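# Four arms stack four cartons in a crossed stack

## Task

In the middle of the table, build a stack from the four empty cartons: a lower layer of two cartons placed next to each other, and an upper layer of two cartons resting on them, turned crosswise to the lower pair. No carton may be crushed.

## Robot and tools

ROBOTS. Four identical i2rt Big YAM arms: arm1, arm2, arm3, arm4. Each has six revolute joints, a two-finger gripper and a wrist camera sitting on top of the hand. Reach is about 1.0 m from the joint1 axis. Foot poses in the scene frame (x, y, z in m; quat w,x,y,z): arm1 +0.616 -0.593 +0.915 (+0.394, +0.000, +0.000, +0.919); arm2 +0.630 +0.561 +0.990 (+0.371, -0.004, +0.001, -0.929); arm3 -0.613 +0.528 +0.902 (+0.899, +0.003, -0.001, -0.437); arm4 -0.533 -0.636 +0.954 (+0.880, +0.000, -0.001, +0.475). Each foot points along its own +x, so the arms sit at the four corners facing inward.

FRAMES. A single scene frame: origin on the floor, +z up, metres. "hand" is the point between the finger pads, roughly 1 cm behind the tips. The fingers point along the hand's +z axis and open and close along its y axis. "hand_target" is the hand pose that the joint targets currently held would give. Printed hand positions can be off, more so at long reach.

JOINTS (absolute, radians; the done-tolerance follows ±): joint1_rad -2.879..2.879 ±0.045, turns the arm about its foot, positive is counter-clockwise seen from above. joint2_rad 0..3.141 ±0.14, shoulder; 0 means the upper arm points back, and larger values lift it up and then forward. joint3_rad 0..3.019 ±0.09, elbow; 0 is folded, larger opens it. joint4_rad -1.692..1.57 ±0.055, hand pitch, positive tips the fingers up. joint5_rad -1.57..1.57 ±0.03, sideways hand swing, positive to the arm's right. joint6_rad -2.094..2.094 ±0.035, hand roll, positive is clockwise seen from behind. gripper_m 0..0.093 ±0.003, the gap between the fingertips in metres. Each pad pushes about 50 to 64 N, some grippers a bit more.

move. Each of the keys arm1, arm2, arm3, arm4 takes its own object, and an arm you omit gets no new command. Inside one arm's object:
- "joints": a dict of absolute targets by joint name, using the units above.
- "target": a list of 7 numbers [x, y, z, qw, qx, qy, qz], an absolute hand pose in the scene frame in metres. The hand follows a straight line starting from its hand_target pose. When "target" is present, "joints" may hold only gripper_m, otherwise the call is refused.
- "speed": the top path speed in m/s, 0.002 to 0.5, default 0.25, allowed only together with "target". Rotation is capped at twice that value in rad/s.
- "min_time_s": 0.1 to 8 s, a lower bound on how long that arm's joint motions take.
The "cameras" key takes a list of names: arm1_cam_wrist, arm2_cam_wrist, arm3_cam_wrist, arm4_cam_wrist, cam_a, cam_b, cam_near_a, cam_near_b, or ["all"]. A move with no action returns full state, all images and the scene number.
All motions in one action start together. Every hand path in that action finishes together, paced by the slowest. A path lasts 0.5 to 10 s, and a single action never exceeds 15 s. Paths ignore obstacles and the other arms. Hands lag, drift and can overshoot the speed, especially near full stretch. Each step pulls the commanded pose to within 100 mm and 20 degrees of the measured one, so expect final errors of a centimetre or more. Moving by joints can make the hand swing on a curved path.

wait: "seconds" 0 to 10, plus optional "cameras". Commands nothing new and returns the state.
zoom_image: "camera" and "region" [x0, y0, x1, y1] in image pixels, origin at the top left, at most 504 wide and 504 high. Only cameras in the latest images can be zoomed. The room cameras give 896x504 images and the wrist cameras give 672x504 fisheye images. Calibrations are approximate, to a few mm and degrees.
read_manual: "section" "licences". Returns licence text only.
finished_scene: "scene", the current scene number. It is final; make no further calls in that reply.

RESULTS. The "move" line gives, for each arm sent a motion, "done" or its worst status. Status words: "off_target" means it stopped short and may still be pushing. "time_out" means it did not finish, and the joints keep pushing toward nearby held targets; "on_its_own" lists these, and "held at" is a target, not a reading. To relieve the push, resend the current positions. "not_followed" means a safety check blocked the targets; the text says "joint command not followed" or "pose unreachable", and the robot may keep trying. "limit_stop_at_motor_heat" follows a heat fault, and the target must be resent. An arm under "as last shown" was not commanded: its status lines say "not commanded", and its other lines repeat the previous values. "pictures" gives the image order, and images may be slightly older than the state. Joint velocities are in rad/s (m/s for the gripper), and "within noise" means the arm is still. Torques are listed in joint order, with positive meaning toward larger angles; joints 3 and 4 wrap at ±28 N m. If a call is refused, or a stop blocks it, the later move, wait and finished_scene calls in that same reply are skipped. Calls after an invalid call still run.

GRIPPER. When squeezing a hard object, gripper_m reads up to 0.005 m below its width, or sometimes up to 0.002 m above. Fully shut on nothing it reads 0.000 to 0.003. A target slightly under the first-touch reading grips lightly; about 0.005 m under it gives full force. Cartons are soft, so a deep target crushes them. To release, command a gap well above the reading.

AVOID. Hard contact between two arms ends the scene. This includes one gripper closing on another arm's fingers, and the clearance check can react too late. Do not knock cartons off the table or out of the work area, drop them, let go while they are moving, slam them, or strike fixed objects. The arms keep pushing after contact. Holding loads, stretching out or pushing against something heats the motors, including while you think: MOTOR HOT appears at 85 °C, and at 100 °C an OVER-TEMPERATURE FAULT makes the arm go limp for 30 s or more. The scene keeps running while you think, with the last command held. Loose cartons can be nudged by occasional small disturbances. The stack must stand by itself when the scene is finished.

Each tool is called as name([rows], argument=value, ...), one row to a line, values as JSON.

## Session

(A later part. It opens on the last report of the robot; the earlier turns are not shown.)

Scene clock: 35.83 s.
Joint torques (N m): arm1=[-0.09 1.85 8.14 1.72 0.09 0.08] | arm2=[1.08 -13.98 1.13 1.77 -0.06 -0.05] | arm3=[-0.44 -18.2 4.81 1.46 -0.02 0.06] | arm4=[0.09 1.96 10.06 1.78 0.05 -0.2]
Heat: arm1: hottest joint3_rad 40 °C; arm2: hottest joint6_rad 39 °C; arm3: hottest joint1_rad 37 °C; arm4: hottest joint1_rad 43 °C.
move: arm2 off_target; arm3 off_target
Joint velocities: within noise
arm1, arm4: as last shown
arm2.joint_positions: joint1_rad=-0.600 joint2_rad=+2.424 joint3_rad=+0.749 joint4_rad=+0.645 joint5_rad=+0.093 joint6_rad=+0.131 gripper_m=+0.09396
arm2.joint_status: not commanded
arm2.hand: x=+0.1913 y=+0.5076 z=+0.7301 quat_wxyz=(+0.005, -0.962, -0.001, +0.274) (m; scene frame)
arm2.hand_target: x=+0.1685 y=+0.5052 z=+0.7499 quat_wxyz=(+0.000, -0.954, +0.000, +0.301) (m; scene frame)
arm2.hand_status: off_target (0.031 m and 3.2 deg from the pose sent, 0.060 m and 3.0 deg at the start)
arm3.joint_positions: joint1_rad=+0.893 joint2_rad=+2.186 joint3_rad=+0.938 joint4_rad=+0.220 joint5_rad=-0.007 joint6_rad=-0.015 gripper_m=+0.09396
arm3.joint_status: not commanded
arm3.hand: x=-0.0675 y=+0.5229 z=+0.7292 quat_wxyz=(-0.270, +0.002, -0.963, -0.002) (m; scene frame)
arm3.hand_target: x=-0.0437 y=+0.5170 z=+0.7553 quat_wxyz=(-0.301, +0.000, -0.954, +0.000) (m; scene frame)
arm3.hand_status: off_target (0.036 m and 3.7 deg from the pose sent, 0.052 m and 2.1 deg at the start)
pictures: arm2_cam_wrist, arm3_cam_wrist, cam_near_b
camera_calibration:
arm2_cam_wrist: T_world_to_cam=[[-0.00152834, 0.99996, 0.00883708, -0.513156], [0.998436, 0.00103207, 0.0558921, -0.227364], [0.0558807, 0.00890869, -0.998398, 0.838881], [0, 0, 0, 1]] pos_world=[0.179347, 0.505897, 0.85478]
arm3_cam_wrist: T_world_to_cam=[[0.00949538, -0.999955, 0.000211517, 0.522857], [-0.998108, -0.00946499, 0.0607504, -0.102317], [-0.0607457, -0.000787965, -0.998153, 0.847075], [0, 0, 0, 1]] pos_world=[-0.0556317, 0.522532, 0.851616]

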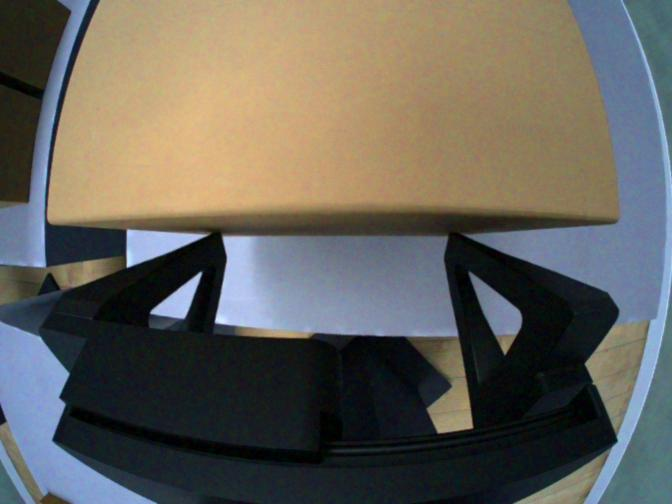

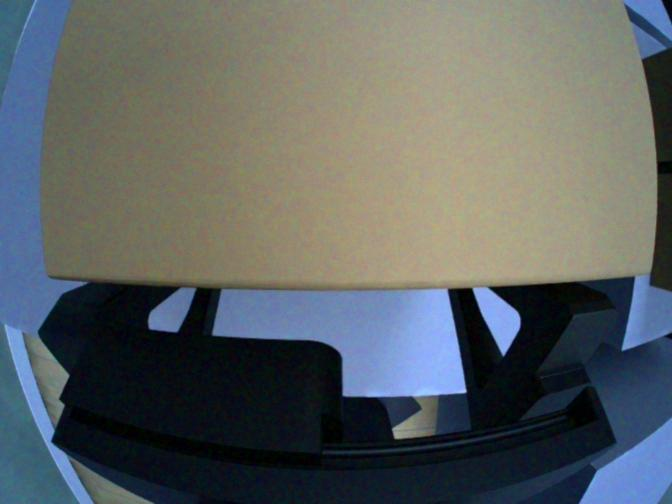

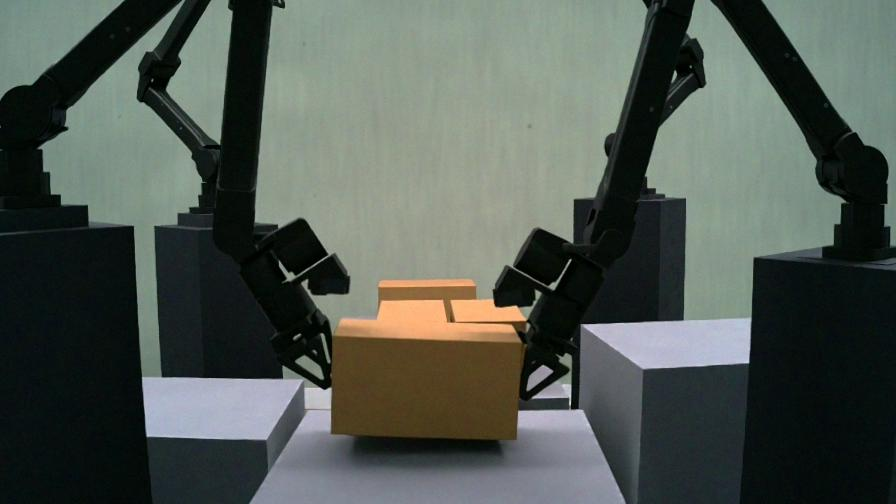

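move(arm2={"target":[0.166,0.505,0.87,0,0.9537,0,-0.3007],"speed":0.1}, arm3={"target":[-0.041,0.517,0.885,0.3007,0,0.9537,0],"speed":0.1}, cameras=["cam_b","cam_near_b","cam_near_a"])

Scene clock: 39.73 s.
Joint torques (N m): arm1=[-0.21 1.85 8.14 1.72 0.09 0.08] | arm2=[0.5 -12.22 4.51 1.96 -0.09 -0.06] | arm3=[-0.38 -16.73 8.35 1.54 0.02 0.08] | arm4=[0.15 2.02 10.03 1.74 0.06 -0.21]
Heat: arm1: hottest joint3_rad 40 °C; arm2: hottest joint6_rad 39 °C; arm3: hottest joint1_rad 37 °C; arm4: hottest joint1_rad 43 °C.
move: arm2 off_target; arm3 off_target
Joint velocities: within noise
arm1.joint_positions: joint1_rad=+0.179 joint2_rad=+0.617 joint3_rad=+1.406 joint4_rad=-1.417 joint5_rad=+0.111 joint6_rad=+0.340 gripper_m=+0.09396
arm1.joint_status: not commanded
arm1.hand: x=+0.4488 y=-0.4458 z=+1.4458 quat_wxyz=(-0.114, +0.775, -0.438, -0.441) (m; scene frame)
arm1.hand_target: x=+0.4505 y=-0.4470 z=+1.4581 quat_wxyz=(-0.116, +0.769, -0.435, -0.454) (m; scene frame)
arm1.hand_status: not commanded
arm2.joint_positions: joint1_rad=-0.600 joint2_rad=+2.016 joint3_rad=+0.633 joint4_rad=+0.348 joint5_rad=+0.092 joint6_rad=+0.131 gripper_m=+0.09396
arm2.joint_status: not commanded
arm2.hand: x=+0.1878 y=+0.5069 z=+0.8489 quat_wxyz=(+0.005, -0.962, -0.002, +0.272) (m; scene frame)
arm2.hand_target: x=+0.1665 y=+0.5052 z=+0.8700 quat_wxyz=(+0.000, -0.954, +0.000, +0.301) (m; scene frame)
arm2.hand_status: off_target (0.030 m and 3.5 deg from the pose sent, 0.142 m and 3.2 deg at the start)
arm3.joint_positions: joint1_rad=+0.893 joint2_rad=+1.862 joint3_rad=+0.912 joint4_rad=-0.099 joint5_rad=-0.007 joint6_rad=-0.015 gripper_m=+0.09396
arm3.joint_status: not commanded
arm3.hand: x=-0.0714 y=+0.5224 z=+0.8517 quat_wxyz=(-0.260, +0.002, -0.966, -0.002) (m; scene frame)
arm3.hand_target: x=-0.0428 y=+0.5170 z=+0.8857 quat_wxyz=(-0.301, +0.000, -0.954, +0.000) (m; scene frame)
arm3.hand_status: off_target (0.045 m and 4.9 deg from the pose sent, 0.158 m and 3.7 deg at the start)
arm4.joint_positions: joint1_rad=-0.391 joint2_rad=+0.618 joint3_rad=+1.439 joint4_rad=-1.280 joint5_rad=-0.275 joint6_rad=+0.302 gripper_m=+0.09396
arm4.joint_status: not commanded
arm4.hand: x=-0.3703 y=-0.4693 z=+1.5318 quat_wxyz=(-0.420, +0.196, -0.821, -0.333) (m; scene frame)
arm4.hand_target: x=-0.3731 y=-0.4712 z=+1.5415 quat_wxyz=(-0.429, +0.196, -0.815, -0.337) (m; scene frame)
arm4.hand_status: not commanded
pictures: cam_b, cam_near_a, cam_near_b

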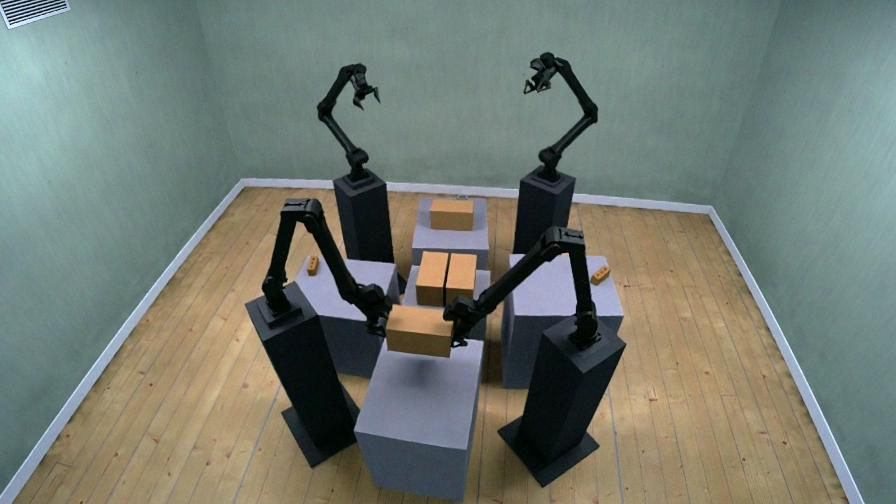

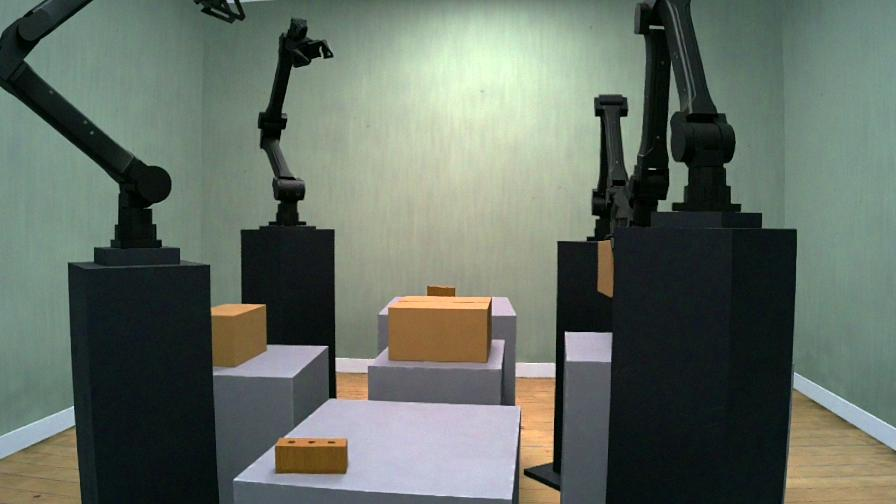

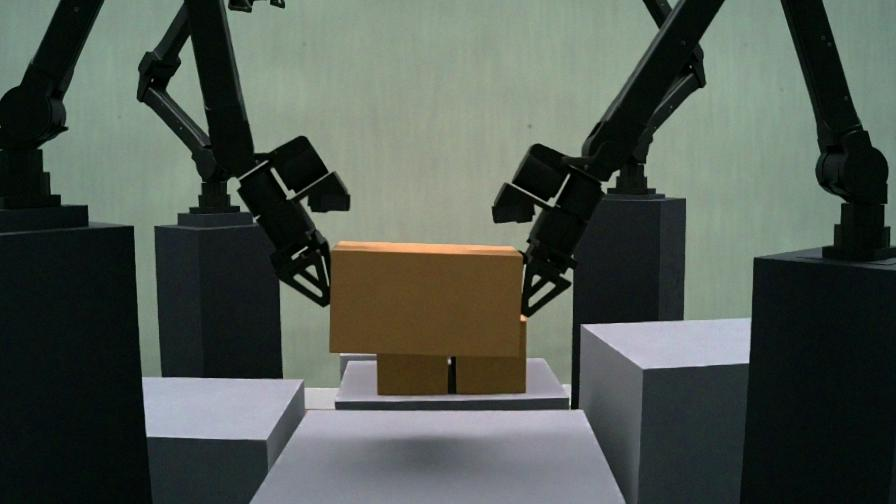

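move(arm2={"target":[0.113,0.105,0.895,0,0.9537,0,-0.3007],"speed":0.15}, arm3={"target":[-0.094,0.117,0.905,0.3007,0,0.9537,0],"speed":0.15}, cameras=["cam_b","cam_near_b","cam_near_a","arm2_cam_wrist","arm3_cam_wrist"])

Scene clock: 43.93 s.
Joint torques (N m): arm1=[-0.21 1.9 8.14 1.73 0.09 0.08] | arm2=[1.32 -15.27 11.56 0.84 0.54 0.11] | arm3=[-0.09 -16.97 10.13 0.62 -0.49 0.1] | arm4=[0.03 2.2 10.07 1.74 0.05 -0.2]
Heat: arm1: hottest joint3_rad 40 °C; arm2: hottest joint6_rad 38 °C; arm3: hottest joint1_rad 37 °C; arm4: hottest joint1_rad 43 °C.
move: arm2 off_target; arm3 off_target
Joint velocities: within noise
arm1, arm4: as last shown
arm2.joint_positions: joint1_rad=+0.069 joint2_rad=+2.242 joint3_rad=+1.430 joint4_rad=-0.345 joint5_rad=+0.428 joint6_rad=+0.724 gripper_m=+0.09396
arm2.joint_status: not commanded
arm2.hand: x=+0.1248 y=+0.1193 z=+0.8891 quat_wxyz=(+0.008, -0.956, -0.006, +0.292) (m; scene frame)
arm2.hand_target: x=+0.1136 y=+0.1056 z=+0.8954 quat_wxyz=(+0.000, -0.954, +0.000, +0.301) (m; scene frame)
arm2.hand_status: off_target (0.019 m and 1.5 deg from the pose sent, 0.411 m and 3.5 deg at the start)
arm3.joint_positions: joint1_rad=+0.136 joint2_rad=+2.007 joint3_rad=+1.330 joint4_rad=-0.454 joint5_rad=-0.404 joint6_rad=-0.669 gripper_m=+0.09396
arm3.joint_status: not commanded
arm3.hand: x=-0.1055 y=+0.1316 z=+0.8956 quat_wxyz=(-0.291, -0.005, -0.957, -0.009) (m; scene frame)
arm3.hand_target: x=-0.0947 y=+0.1175 z=+0.9054 quat_wxyz=(-0.301, +0.000, -0.954, +0.000) (m; scene frame)
arm3.hand_status: off_target (0.021 m and 1.6 deg from the pose sent, 0.409 m and 4.9 deg at the start)
pictures: arm2_cam_wrist, arm3_cam_wrist, cam_b, cam_near_a, cam_near_b
camera_calibration:
arm2_cam_wrist: T_world_to_cam=[[-0.00957093, 0.999813, 0.0168077, -0.1325], [0.999786, 0.00925948, 0.0185112, -0.137274], [0.0183521, 0.0169813, -0.999687, 1.00971], [0, 0, 0, 1]] pos_world=[0.117447, 0.1166, 1.01417]
arm3_cam_wrist: T_world_to_cam=[[0.000736794, -0.999863, -0.0165597, 0.146008], [-0.999862, -0.00101182, 0.0166061, -0.115895], [-0.0166206, 0.0165452, -0.999725, 1.01427], [0, 0, 0, 1]] pos_world=[-0.0991286, 0.129089, 1.01833]

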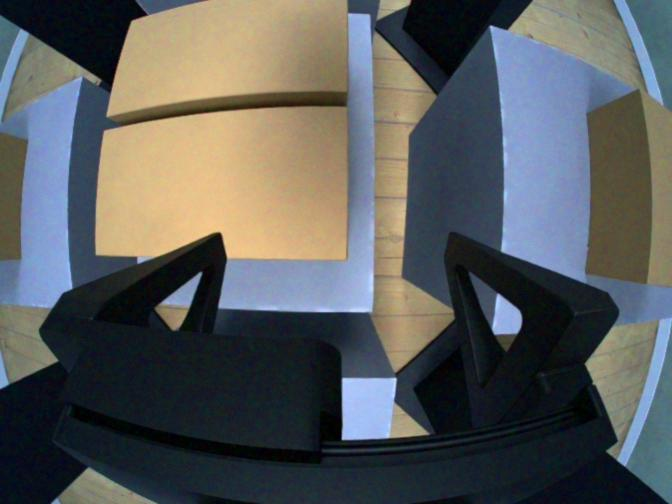

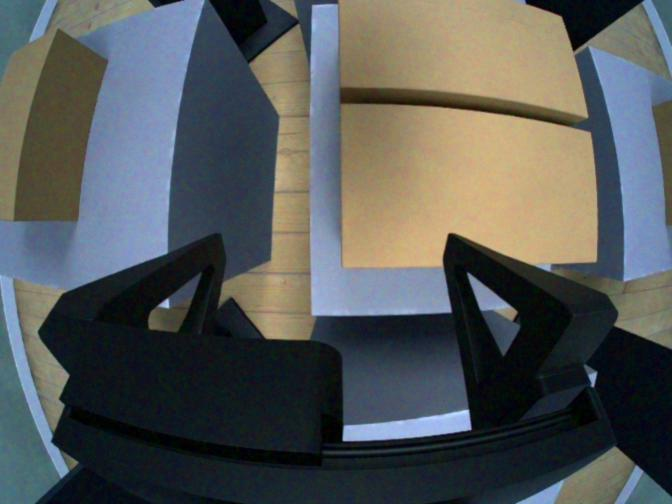

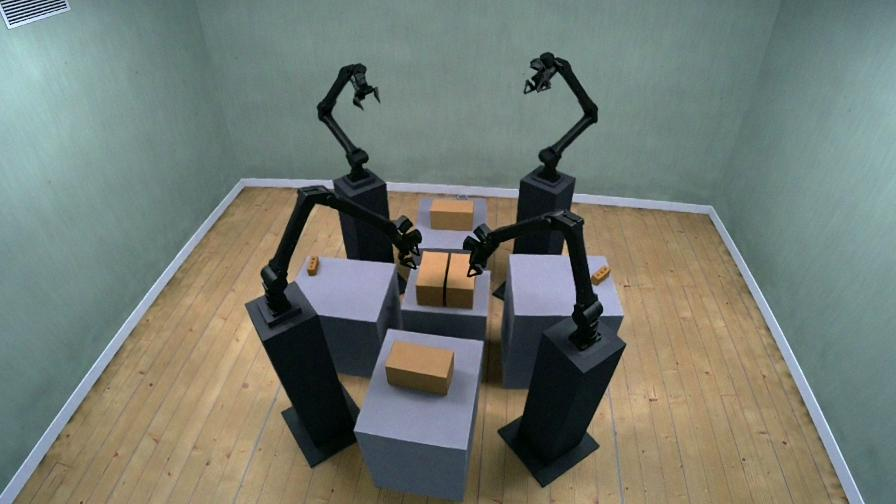

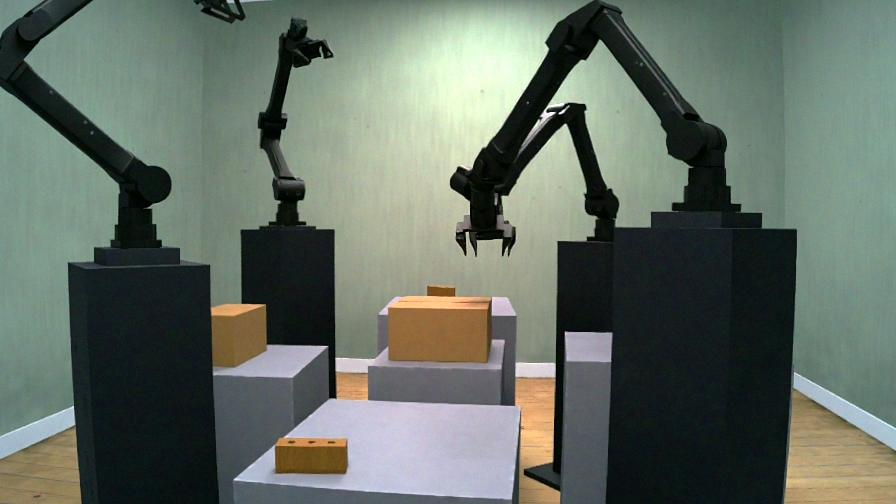

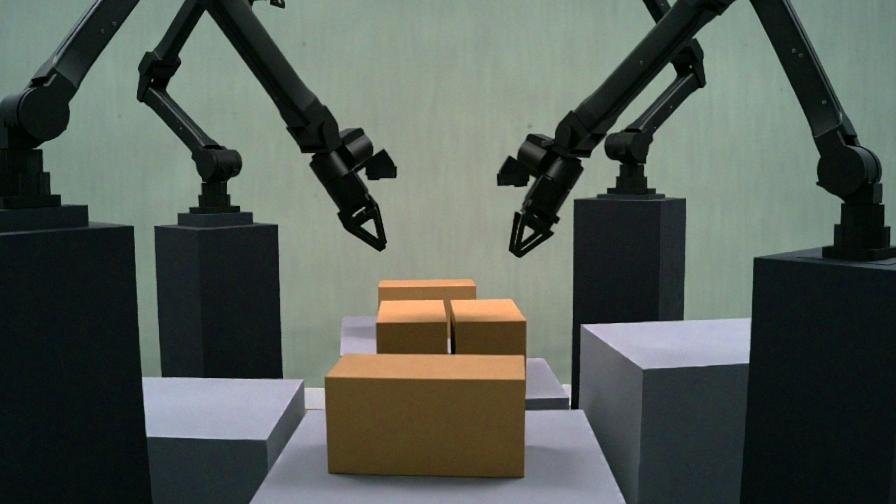

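move(arm2={"target":[0.24,0.58,0.84,0,0.9537,0,-0.3007],"speed":0.2}, arm3={"target":[-0.15,0.59,0.84,0.3007,0,0.9537,0],"speed":0.2}, cameras=["cam_b","cam_near_b","arm2_cam_wrist","arm3_cam_wrist"])

Scene clock: 50.00 s.
Joint torques (N m): arm1=[-0.21 1.85 8.14 1.72 0.09 0.08] | arm2=[0.15 -7.18 0.75 2.52 -0.15 -0.12] | arm3=[1.03 -10.81 4.71 1.78 0.32 0.23] | arm4=[-0.03 2.14 10.09 1.73 0.05 -0.2]
Heat: arm1: hottest joint3_rad 41 °C; arm2: hottest joint6_rad 38 °C; arm3: hottest joint1_rad 37 °C; arm4: hottest joint1_rad 43 °C.
move: arm2 done; arm3 done
Joint velocities: within noise
arm1, arm4: as last shown
arm2.joint_positions: joint1_rad=-0.814 joint2_rad=+2.045 joint3_rad=+0.466 joint4_rad=+0.611 joint5_rad=-0.030 joint6_rad=-0.042 gripper_m=+0.09396
arm2.joint_status: not commanded
arm2.hand: x=+0.2364 y=+0.5777 z=+0.8433 quat_wxyz=(-0.001, -0.954, +0.002, +0.301) (m; scene frame)
arm2.hand_target: x=+0.2399 y=+0.5799 z=+0.8401 quat_wxyz=(+0.000, -0.954, +0.000, +0.301) (m; scene frame)
arm2.hand_status: done (0.005 m and 0.2 deg from the pose sent, 0.477 m and 1.5 deg at the start)
arm3.joint_positions: joint1_rad=+1.067 joint2_rad=+1.768 joint3_rad=+0.636 joint4_rad=+0.151 joint5_rad=+0.097 joint6_rad=+0.131 gripper_m=+0.09396
arm3.joint_status: not commanded
arm3.hand: x=-0.1538 y=+0.5857 z=+0.8409 quat_wxyz=(-0.296, +0.000, -0.955, +0.001) (m; scene frame)
arm3.hand_target: x=-0.1502 y=+0.5899 z=+0.8400 quat_wxyz=(-0.300, +0.000, -0.954, +0.000) (m; scene frame)
arm3.hand_status: done (0.006 m and 0.6 deg from the pose sent, 0.464 m and 1.6 deg at the start)
pictures: arm2_cam_wrist, arm3_cam_wrist, cam_b, cam_near_b
camera_calibration:
arm2_cam_wrist: T_world_to_cam=[[0.000866652, 0.999993, -0.00366262, -0.574244], [0.999999, -0.000863903, 0.000752093, -0.231568], [0.000748923, -0.00366327, -0.999993, 0.970409], [0, 0, 0, 1]] pos_world=[0.231339, 0.577594, 0.968473]
arm3_cam_wrist: T_world_to_cam=[[0.00390738, -0.999975, 0.00587661, 0.580832], [-0.99997, -0.0038678, 0.00673145, -0.152822], [-0.00670855, -0.00590274, -0.99996, 0.966237], [0, 0, 0, 1]] pos_world=[-0.148605, 0.58593, 0.963814]

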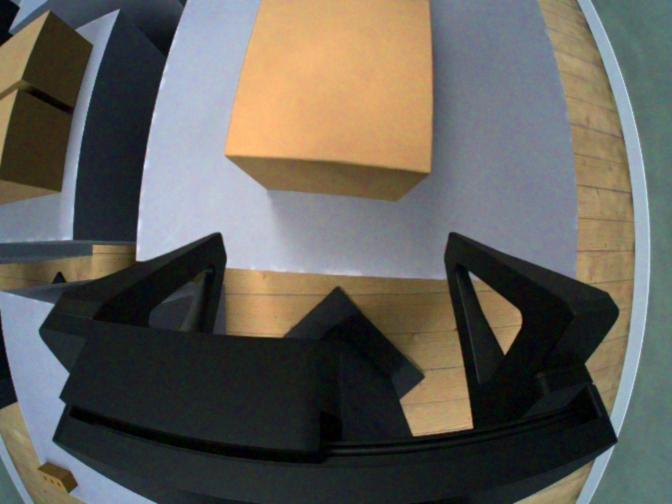

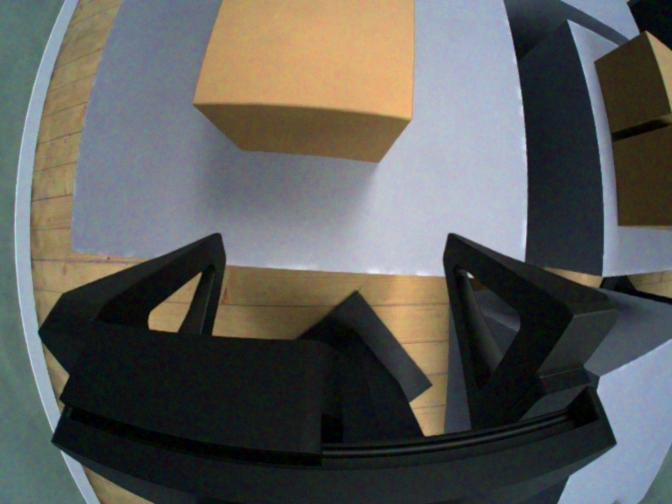

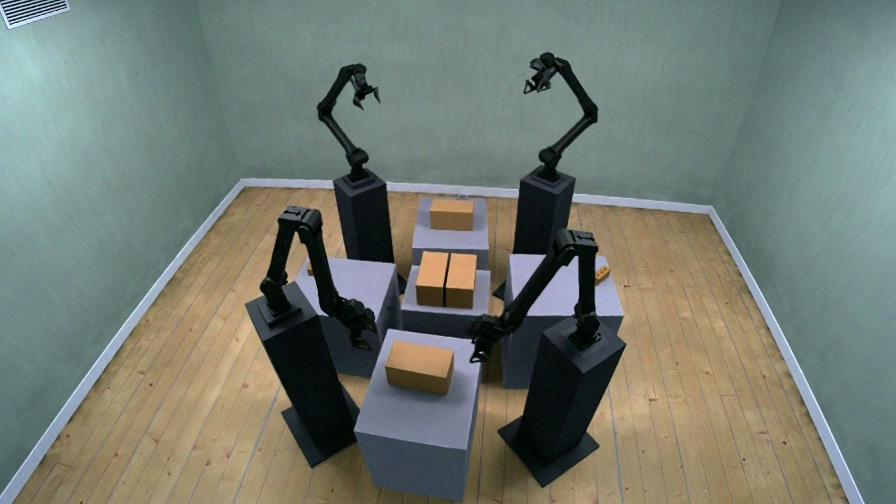

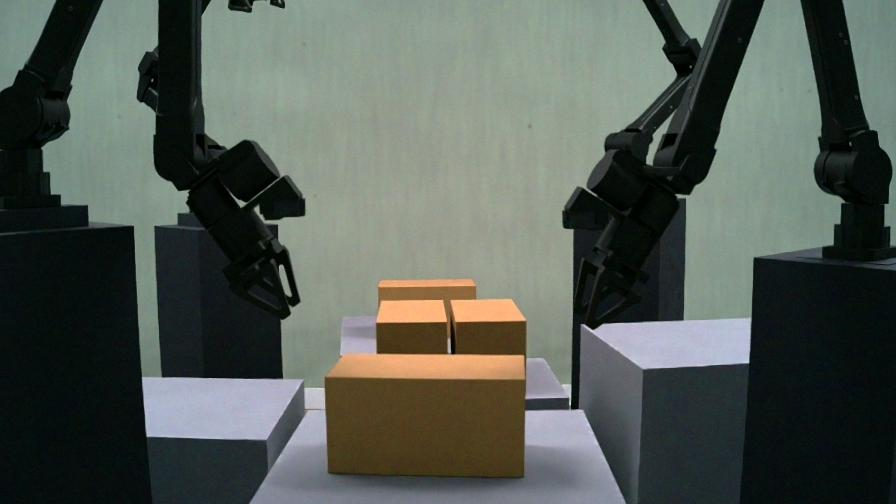

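move(arm2={"target":[0.225,0.586,0.71,0,0.9537,0,-0.3007],"speed":0.2}, arm3={"target":[-0.105,0.602,0.715,0.3007,0,0.9537,0],"speed":0.2})

move(arm2={"target":[0.182,0.586,0.71,0,0.9537,0,-0.3007],"speed":0.06}, arm3={"target":[-0.06,0.602,0.715,0.3007,0,0.9537,0],"speed":0.06}, cameras=["arm2_cam_wrist","arm3_cam_wrist","cam_near_b"])

Scene clock: 53.77 s.
Joint torques (N m): arm1=[-0.21 1.9 8.14 1.72 0.09 0.08] | arm2=[-0.09 -10.64 -0.87 2.62 -0.2 -0.1] | arm3=[1.44 -14.21 3.45 1.73 0.33 0.22] | arm4=[0.21 2.26 10.09 1.78 0.05 -0.21]
Heat: arm1: hottest joint3_rad 41 °C; arm2: hottest joint6_rad 38 °C; arm3: hottest joint1_rad 37 °C; arm4: hottest joint1_rad 43 °C.
move: arm2 done; arm3 off_target
Joint velocities: within noise
arm1, arm4: as last shown
arm2.joint_positions: joint1_rad=-0.828 joint2_rad=+2.537 joint3_rad=+0.676 joint4_rad=+0.875 joint5_rad=-0.040 joint6_rad=-0.057 gripper_m=+0.09396
arm2.joint_status: not commanded
arm2.hand: x=+0.2287 y=+0.5821 z=+0.7105 quat_wxyz=(-0.001, -0.956, +0.000, +0.293) (m; scene frame)
arm2.hand_target: x=+0.2251 y=+0.5861 z=+0.7101 quat_wxyz=(+0.000, -0.954, +0.000, +0.300) (m; scene frame)
arm2.hand_status: done (0.005 m and 1.0 deg from the pose sent, 0.134 m and 0.2 deg at the start)
arm3.joint_positions: joint1_rad=+1.071 joint2_rad=+2.212 joint3_rad=+0.811 joint4_rad=+0.405 joint5_rad=+0.102 joint6_rad=+0.139 gripper_m=+0.09396
arm3.joint_status: not commanded
arm3.hand: x=-0.1148 y=+0.5937 z=+0.7132 quat_wxyz=(-0.289, -0.002, -0.957, +0.003) (m; scene frame)
arm3.hand_target: x=-0.1053 y=+0.6020 z=+0.7152 quat_wxyz=(-0.301, +0.000, -0.954, +0.000) (m; scene frame)
arm3.hand_status: off_target (0.013 m and 1.5 deg from the pose sent, 0.136 m and 0.6 deg at the start)
pictures: none

Scene clock: 55.13 s.
Joint torques (N m): arm1=[-0.09 1.9 8.16 1.72 0.09 0.08] | arm2=[1.08 -12.92 0.47 1.35 0.02 0.01] | arm3=[0.03 -14.92 5 0.96 -0.05 0.06] | arm4=[0.15 2.2 10.04 1.73 0.04 -0.2]
Heat: arm1: hottest joint3_rad 41 °C; arm2: hottest joint6_rad 38 °C; arm3: hottest joint1_rad 37 °C; arm4: hottest joint1_rad 43 °C.
move: arm2 off_target; arm3 off_target
Joint velocities: within noise
arm1, arm4: as last shown
arm2.joint_positions: joint1_rad=-0.828 joint2_rad=+2.537 joint3_rad=+0.769 joint4_rad=+0.776 joint5_rad=-0.040 joint6_rad=-0.057 gripper_m=+0.09396
arm2.joint_status: not commanded
arm2.hand: x=+0.1953 y=+0.5844 z=+0.7013 quat_wxyz=(-0.002, -0.957, +0.000, +0.290) (m; scene frame)
arm2.hand_target: x=+0.1821 y=+0.5861 z=+0.7101 quat_wxyz=(+0.000, -0.954, +0.000, +0.301) (m; scene frame)
arm2.hand_status: off_target (0.016 m and 1.3 deg from the pose sent, 0.047 m and 1.0 deg at the start)
arm3.joint_positions: joint1_rad=+1.071 joint2_rad=+2.239 joint3_rad=+0.926 joint4_rad=+0.328 joint5_rad=+0.101 joint6_rad=+0.139 gripper_m=+0.09396
arm3.joint_status: not commanded
arm3.hand: x=-0.0736 y=+0.6009 z=+0.7138 quat_wxyz=(-0.293, -0.002, -0.956, +0.002) (m; scene frame)
arm3.hand_target: x=-0.0604 y=+0.6019 z=+0.7153 quat_wxyz=(-0.301, +0.000, -0.954, +0.000) (m; scene frame)
arm3.hand_status: off_target (0.014 m and 0.9 deg from the pose sent, 0.056 m and 1.5 deg at the start)
pictures: arm2_cam_wrist, arm3_cam_wrist, cam_near_b
camera_calibration:
arm2_cam_wrist: T_world_to_cam=[[-0.00221081, 0.999987, -0.00466741, -0.580116], [0.999711, 0.00232197, 0.023946, -0.208335], [0.0239565, -0.00461312, -0.999702, 0.824343], [0, 0, 0, 1]] pos_world=[0.187244, 0.584395, 0.826379]
arm3_cam_wrist: T_world_to_cam=[[-0.0005818, -0.999985, 0.00540103, 0.596473], [-0.999935, 0.000643428, 0.0114157, -0.0777492], [-0.011419, -0.00539404, -0.99992, 0.839024], [0, 0, 0, 1]] pos_world=[-0.0678162, 0.60104, 0.836623]

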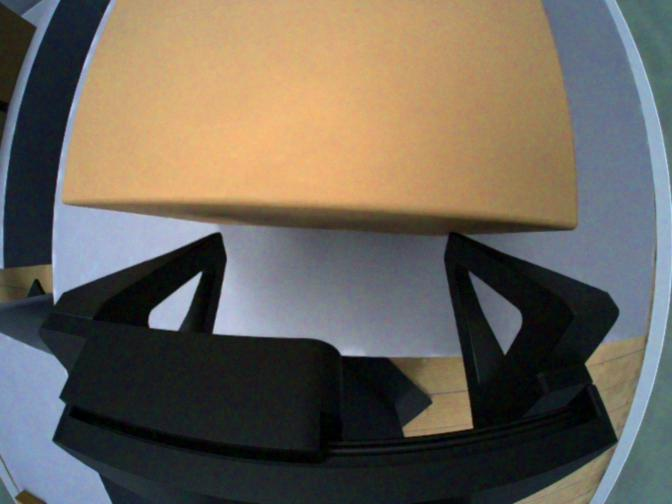

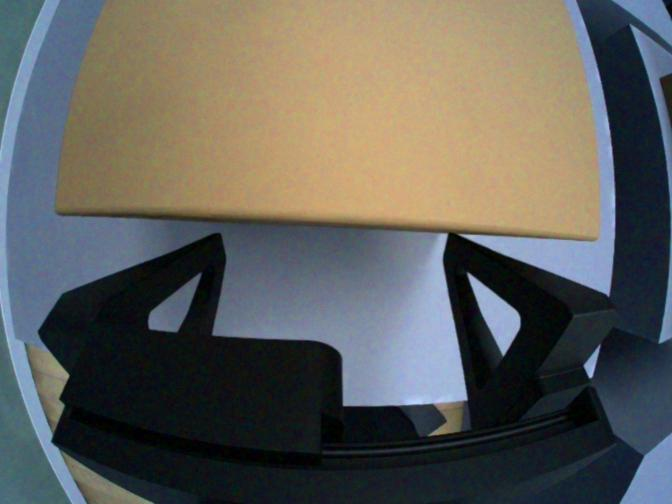

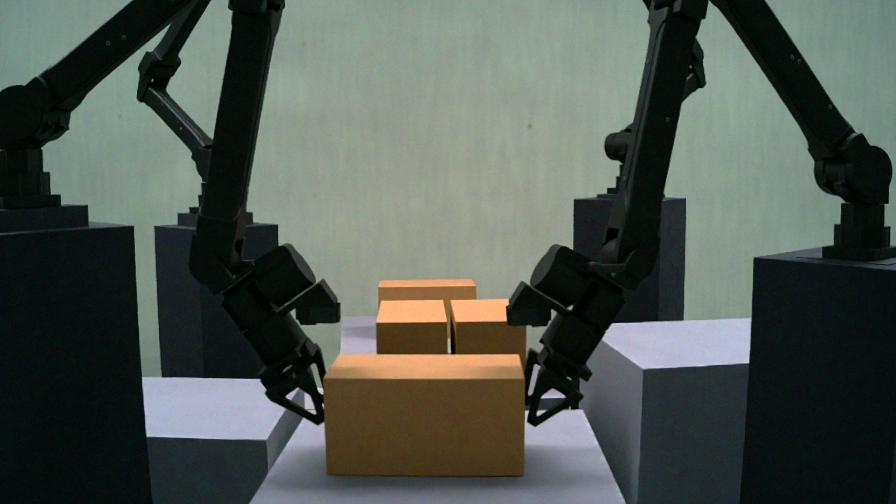

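move(arm2={"target":[0.148,0.585,0.715,0,0.9537,0,-0.3007],"speed":0.06}, arm3={"target":[-0.022,0.602,0.72,0.3007,0,0.9537,0],"speed":0.06})

move(arm2={"target":[0.148,0.585,0.88,0,0.9537,0,-0.3007],"speed":0.1}, arm3={"target":[-0.022,0.602,0.885,0.3007,0,0.9537,0],"speed":0.1}, cameras=["arm2_cam_wrist","arm3_cam_wrist","cam_near_b"])

Scene clock: 56.97 s.
Joint torques (N m): arm1=[-0.21 1.85 8.14 1.74 0.09 0.08] | arm2=[1.26 -13.74 3.84 1.81 0 0.03] | arm3=[-0.67 -16.15 7.87 1.44 -0.06 -0.04] | arm4=[0.21 2.26 10.07 1.76 0.05 -0.22]
Heat: arm1: hottest joint3_rad 41 °C; arm2: hottest joint6_rad 38 °C; arm3: hottest joint1_rad 37 °C; arm4: hottest joint1_rad 43 °C.
move: arm2 off_target; arm3 off_target
Joint velocities: within noise
arm1, arm4: as last shown
arm2.joint_positions: joint1_rad=-0.828 joint2_rad=+2.525 joint3_rad=+0.804 joint4_rad=+0.662 joint5_rad=-0.035 joint6_rad=-0.055 gripper_m=+0.09396
arm2.joint_status: not commanded
arm2.hand: x=+0.1939 y=+0.5852 z=+0.6938 quat_wxyz=(-0.002, -0.966, +0.002, +0.257) (m; scene frame)
arm2.hand_target: x=+0.1496 y=+0.5848 z=+0.7167 quat_wxyz=(+0.000, -0.954, +0.000, +0.301) (m; scene frame)
arm2.hand_status: off_target (0.051 m and 5.2 deg from the pose sent, 0.049 m and 1.4 deg at the start)
arm3.joint_positions: joint1_rad=+1.068 joint2_rad=+2.260 joint3_rad=+0.989 joint4_rad=+0.223 joint5_rad=+0.095 joint6_rad=+0.136 gripper_m=+0.09396
arm3.joint_status: not commanded
arm3.hand: x=-0.0657 y=+0.6017 z=+0.7042 quat_wxyz=(-0.264, +0.000, -0.965, +0.005) (m; scene frame)
arm3.hand_target: x=-0.0246 y=+0.6014 z=+0.7227 quat_wxyz=(-0.301, +0.000, -0.954, +0.001) (m; scene frame)
arm3.hand_status: off_target (0.046 m and 4.4 deg from the pose sent, 0.052 m and 0.9 deg at the start)
pictures: none

Scene clock: 59.30 s.
Joint torques (N m): arm1=[-0.21 1.9 8.16 1.74 0.09 0.08] | arm2=[1.96 -13.27 6.09 2.47 0.01 -0.01] | arm3=[-0.56 -17.85 9.58 1.99 0.1 -0.02] | arm4=[0.21 2.32 10.09 1.73 0.04 -0.2]
Heat: arm1: hottest joint3_rad 42 °C; arm2: hottest joint6_rad 38 °C; arm3: hottest joint1_rad 37 °C; arm4: hottest joint1_rad 43 °C.
move: arm2 off_target; arm3 off_target
Joint velocities: within noise
arm1, arm4: as last shown
arm2.joint_positions: joint1_rad=-0.828 joint2_rad=+2.006 joint3_rad=+0.647 joint4_rad=+0.280 joint5_rad=-0.035 joint6_rad=-0.055 gripper_m=+0.09396
arm2.joint_status: not commanded
arm2.hand: x=+0.1888 y=+0.5859 z=+0.8468 quat_wxyz=(-0.002, -0.969, +0.003, +0.248) (m; scene frame)
arm2.hand_target: x=+0.1499 y=+0.5848 z=+0.8807 quat_wxyz=(+0.000, -0.954, +0.000, +0.301) (m; scene frame)
arm2.hand_status: off_target (0.053 m and 6.3 deg from the pose sent, 0.192 m and 5.2 deg at the start)
arm3.joint_positions: joint1_rad=+1.068 joint2_rad=+1.911 joint3_rad=+0.966 joint4_rad=-0.149 joint5_rad=+0.093 joint6_rad=+0.136 gripper_m=+0.09396
arm3.joint_status: not commanded
arm3.hand: x=-0.0683 y=+0.6012 z=+0.8394 quat_wxyz=(-0.242, +0.002, -0.970, +0.007) (m; scene frame)
arm3.hand_target: x=-0.0258 y=+0.6013 z=+0.8869 quat_wxyz=(-0.301, +0.000, -0.954, +0.001) (m; scene frame)
arm3.hand_status: off_target (0.065 m and 7.1 deg from the pose sent, 0.186 m and 4.4 deg at the start)
pictures: arm2_cam_wrist, arm3_cam_wrist, cam_near_b
camera_calibration:
arm2_cam_wrist: T_world_to_cam=[[0.00220646, 0.999967, -0.00775989, -0.579118], [0.993811, -0.00133089, 0.111078, -0.275832], [0.111064, -0.00795696, -0.993781, 0.950367], [0, 0, 0, 1]] pos_world=[0.169851, 0.586294, 0.970602]
arm3_cam_wrist: T_world_to_cam=[[0.00480777, -0.999837, 0.0173804, 0.586443], [-0.992922, -0.00271047, 0.118738, -0.161464], [-0.118672, -0.0178282, -0.992773, 0.958781], [0, 0, 0, 1]] pos_world=[-0.0493611, 0.603004, 0.960831]

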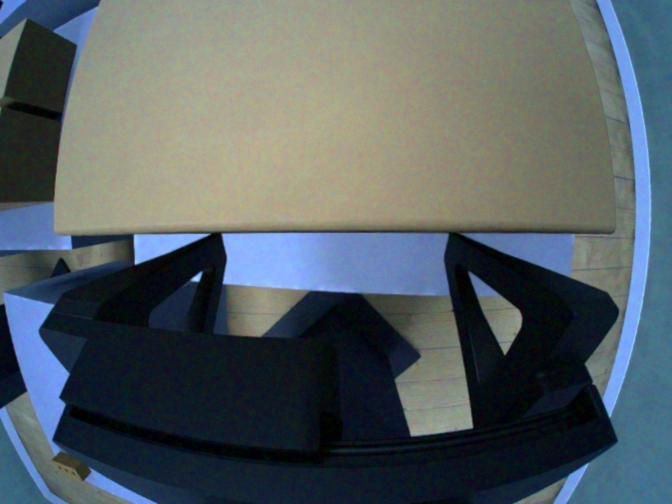

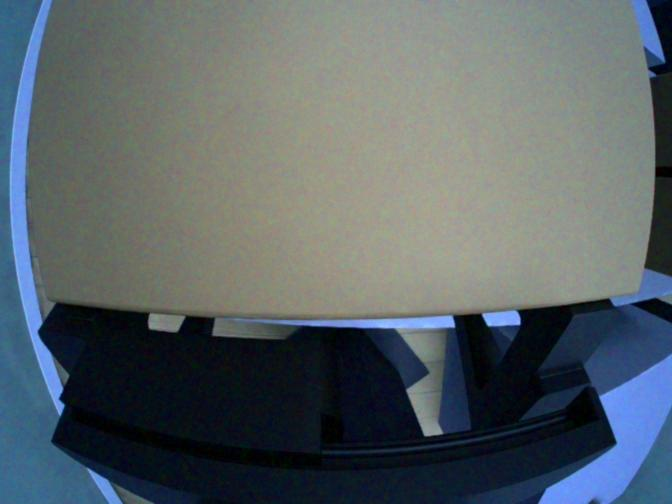

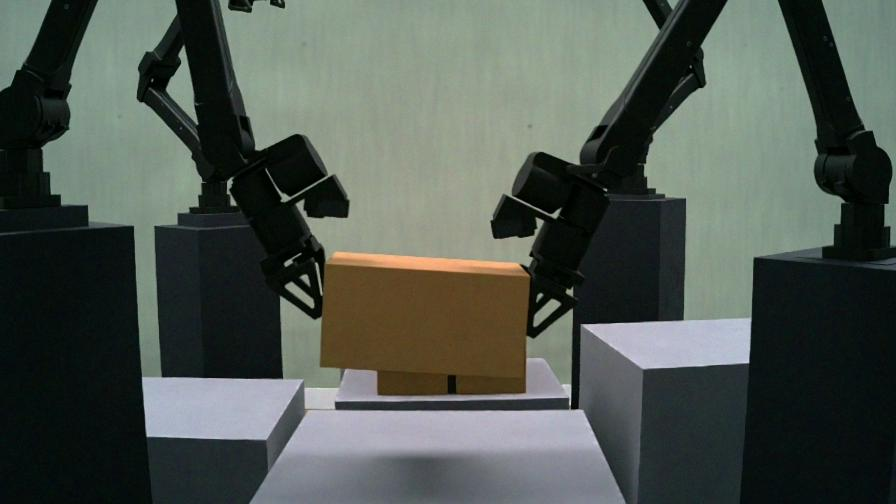

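move(arm2={"target":[0.145,0.54,0.925,0,0.9537,0,-0.3007],"speed":0.1}, arm3={"target":[-0.022,0.556,0.943,0.3007,0,0.9537,0],"speed":0.1}, cameras=["cam_near_b"])

move(arm2={"target":[0.115,0.32,0.93,0,0.9537,0,-0.3007],"speed":0.12}, arm3={"target":[-0.052,0.336,0.948,0.3007,0,0.9537,0],"speed":0.12}, cameras=["cam_near_b","cam_b"])

Scene clock: 62.47 s.
Joint torques (N m): arm1=[-0.21 1.85 8.14 1.72 0.09 0.08] | arm2=[1.85 -12.28 8.18 2.43 0.19 0.04] | arm3=[-0.67 -16.85 11.58 1.99 -0.06 0.02] | arm4=[0.15 2.37 10.04 1.78 0.04 -0.2]
Heat: arm1: hottest joint3_rad 42 °C; arm2: hottest joint6_rad 38 °C; arm3: hottest joint3_rad 38 °C; arm4: hottest joint1_rad 43 °C.
move: arm2 off_target; arm3 off_target
Joint velocities: within noise
arm1, arm4: as last shown
arm2.joint_positions: joint1_rad=-0.712 joint2_rad=+1.857 joint3_rad=+0.640 joint4_rad=+0.140 joint5_rad=+0.028 joint6_rad=+0.040 gripper_m=+0.09396
arm2.joint_status: not commanded
arm2.hand: x=+0.1850 y=+0.5455 z=+0.8919 quat_wxyz=(+0.002, -0.969, +0.000, +0.249) (m; scene frame)
arm2.hand_target: x=+0.1470 y=+0.5399 z=+0.9263 quat_wxyz=(-0.001, -0.954, +0.000, +0.301) (m; scene frame)
arm2.hand_status: off_target (0.052 m and 6.2 deg from the pose sent, 0.101 m and 6.3 deg at the start)
arm3.joint_positions: joint1_rad=+0.977 joint2_rad=+1.779 joint3_rad=+0.966 joint4_rad=-0.287 joint5_rad=+0.043 joint6_rad=+0.056 gripper_m=+0.09396
arm3.joint_status: not commanded
arm3.hand: x=-0.0728 y=+0.5590 z=+0.8918 quat_wxyz=(-0.235, +0.002, -0.972, +0.004) (m; scene frame)
arm3.hand_target: x=-0.0273 y=+0.5555 z=+0.9456 quat_wxyz=(-0.301, +0.000, -0.954, +0.001) (m; scene frame)
arm3.hand_status: off_target (0.072 m and 7.8 deg from the pose sent, 0.122 m and 7.1 deg at the start)
pictures: cam_near_b

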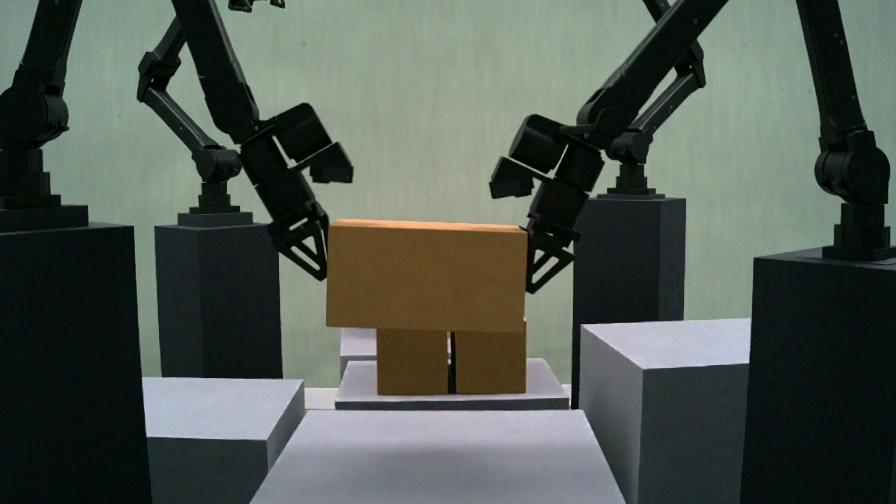

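Scene clock: 65.07 s.
Joint torques (N m): arm1=[-0.21 1.9 8.13 1.73 0.09 0.09] | arm2=[-0.15 -11.52 12.63 2.03 0.76 -0.14] | arm3=[0.26 -14.27 12.68 1.68 -0.54 0.31] | arm4=[0.09 2.26 10.03 1.74 0.05 -0.21]
Heat: arm1: hottest joint3_rad 42 °C; arm2: hottest joint6_rad 38 °C; arm3: hottest joint3_rad 39 °C; arm4: hottest joint1_rad 43 °C.
move: arm2 off_target; arm3 off_target
Joint velocities: within noise
arm1.joint_positions: joint1_rad=+0.179 joint2_rad=+0.617 joint3_rad=+1.406 joint4_rad=-1.417 joint5_rad=+0.111 joint6_rad=+0.340 gripper_m=+0.09396
arm1.joint_status: not commanded
arm1.hand: x=+0.4488 y=-0.4458 z=+1.4458 quat_wxyz=(-0.114, +0.775, -0.438, -0.441) (m; scene frame)
arm1.hand_target: x=+0.4505 y=-0.4470 z=+1.4581 quat_wxyz=(-0.116, +0.769, -0.435, -0.454) (m; scene frame)
arm1.hand_status: not commanded
arm2.joint_positions: joint1_rad=-0.221 joint2_rad=+1.938 joint3_rad=+0.897 joint4_rad=-0.080 joint5_rad=+0.278 joint6_rad=+0.460 gripper_m=+0.09396
arm2.joint_status: not commanded
arm2.hand: x=+0.1588 y=+0.3364 z=+0.9068 quat_wxyz=(+0.012, -0.965, -0.007, +0.262) (m; scene frame)
arm2.hand_target: x=+0.1181 y=+0.3217 z=+0.9328 quat_wxyz=(+0.000, -0.954, +0.000, +0.301) (m; scene frame)
arm2.hand_status: off_target (0.052 m and 4.9 deg from the pose sent, 0.239 m and 6.2 deg at the start)
arm3.joint_positions: joint1_rad=+0.514 joint2_rad=+1.751 joint3_rad=+0.989 joint4_rad=-0.342 joint5_rad=-0.209 joint6_rad=-0.347 gripper_m=+0.09396
arm3.joint_status: not commanded
arm3.hand: x=-0.0978 y=+0.3540 z=+0.9117 quat_wxyz=(-0.253, +0.003, -0.967, -0.014) (m; scene frame)
arm3.hand_target: x=-0.0567 y=+0.3376 z=+0.9506 quat_wxyz=(-0.301, +0.000, -0.954, +0.000) (m; scene frame)
arm3.hand_status: off_target (0.061 m and 6.0 deg from the pose sent, 0.231 m and 7.8 deg at the start)
arm4.joint_positions: joint1_rad=-0.391 joint2_rad=+0.618 joint3_rad=+1.439 joint4_rad=-1.280 joint5_rad=-0.275 joint6_rad=+0.302 gripper_m=+0.09396
arm4.joint_status: not commanded
arm4.hand: x=-0.3703 y=-0.4693 z=+1.5318 quat_wxyz=(-0.420, +0.196, -0.821, -0.333) (m; scene frame)
arm4.hand_target: x=-0.3731 y=-0.4712 z=+1.5415 quat_wxyz=(-0.429, +0.196, -0.815, -0.337) (m; scene frame)
arm4.hand_status: not commanded
pictures: cam_b, cam_near_b

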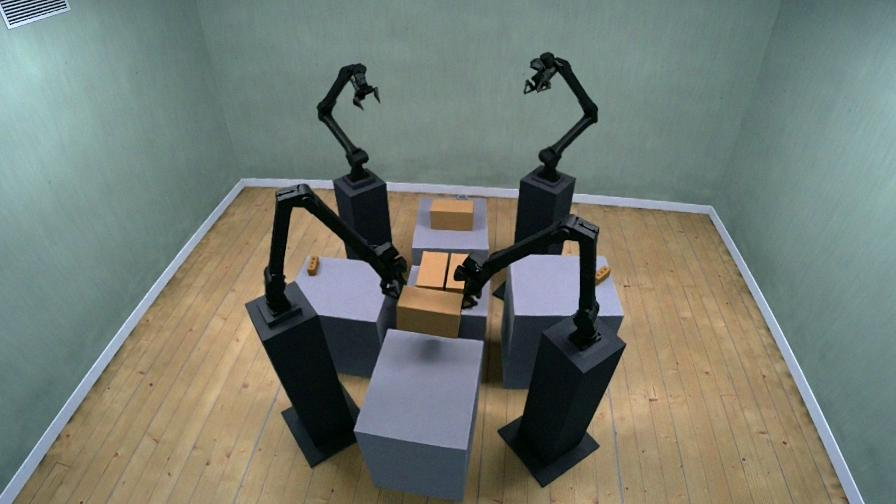

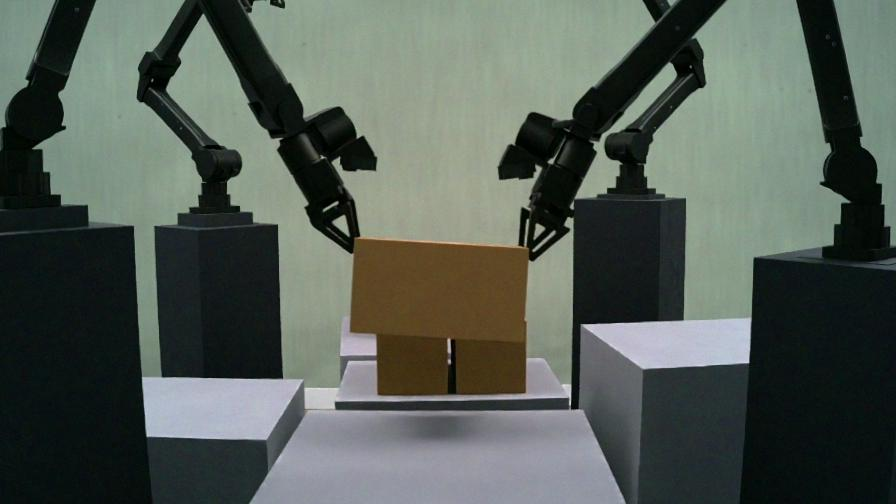

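move(arm2={"target":[0.08,0.32,0.93,0,0.9537,0,-0.3007],"speed":0.1}, arm3={"target":[-0.015,0.336,0.948,0.3007,0,0.9537,0],"speed":0.1}, cameras=["cam_near_b"])

Scene clock: 66.93 s.
Joint torques (N m): arm1=[-0.15 1.9 8.14 1.73 0.09 0.08] | arm2=[-2.55 -13.33 15.94 2.82 0.84 -0.46] | arm3=[2.32 -15.68 15.06 2.47 -0.43 0.6] | arm4=[0.09 2.14 10.02 1.76 0.06 -0.2]
Heat: arm1: hottest joint3_rad 42 °C; arm2: hottest joint6_rad 38 °C; arm3: hottest joint3_rad 40 °C; arm4: hottest joint1_rad 43 °C.
move: arm2 off_target; arm3 off_target
Joint velocities: within noise
arm1, arm4: as last shown
arm2.joint_positions: joint1_rad=-0.225 joint2_rad=+1.985 joint3_rad=+0.935 joint4_rad=-0.141 joint5_rad=+0.265 joint6_rad=+0.460 gripper_m=+0.09396
arm2.joint_status: not commanded
arm2.hand: x=+0.1609 y=+0.3378 z=+0.8883 quat_wxyz=(+0.024, -0.973, -0.011, +0.230) (m; scene frame)
arm2.hand_target: x=+0.0883 y=+0.3253 z=+0.9375 quat_wxyz=(+0.003, -0.953, +0.001, +0.302) (m; scene frame)
arm2.hand_status: off_target (0.093 m and 8.9 deg from the pose sent, 0.084 m and 4.9 deg at the start)
arm3.joint_positions: joint1_rad=+0.514 joint2_rad=+1.815 joint3_rad=+1.043 joint4_rad=-0.396 joint5_rad=-0.202 joint6_rad=-0.350 gripper_m=+0.09396
arm3.joint_status: not commanded
arm3.hand: x=-0.0928 y=+0.3508 z=+0.8926 quat_wxyz=(-0.223, +0.000, -0.975, -0.022) (m; scene frame)
arm3.hand_target: x=-0.0256 y=+0.3404 z=+0.9548 quat_wxyz=(-0.302, +0.001, -0.953, -0.003) (m; scene frame)
arm3.hand_status: off_target (0.097 m and 9.6 deg from the pose sent, 0.092 m and 5.9 deg at the start)
pictures: cam_near_b

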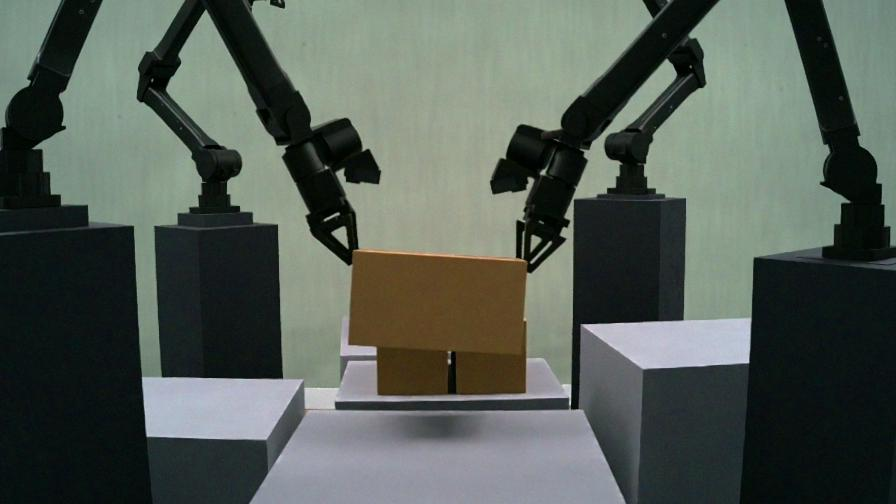

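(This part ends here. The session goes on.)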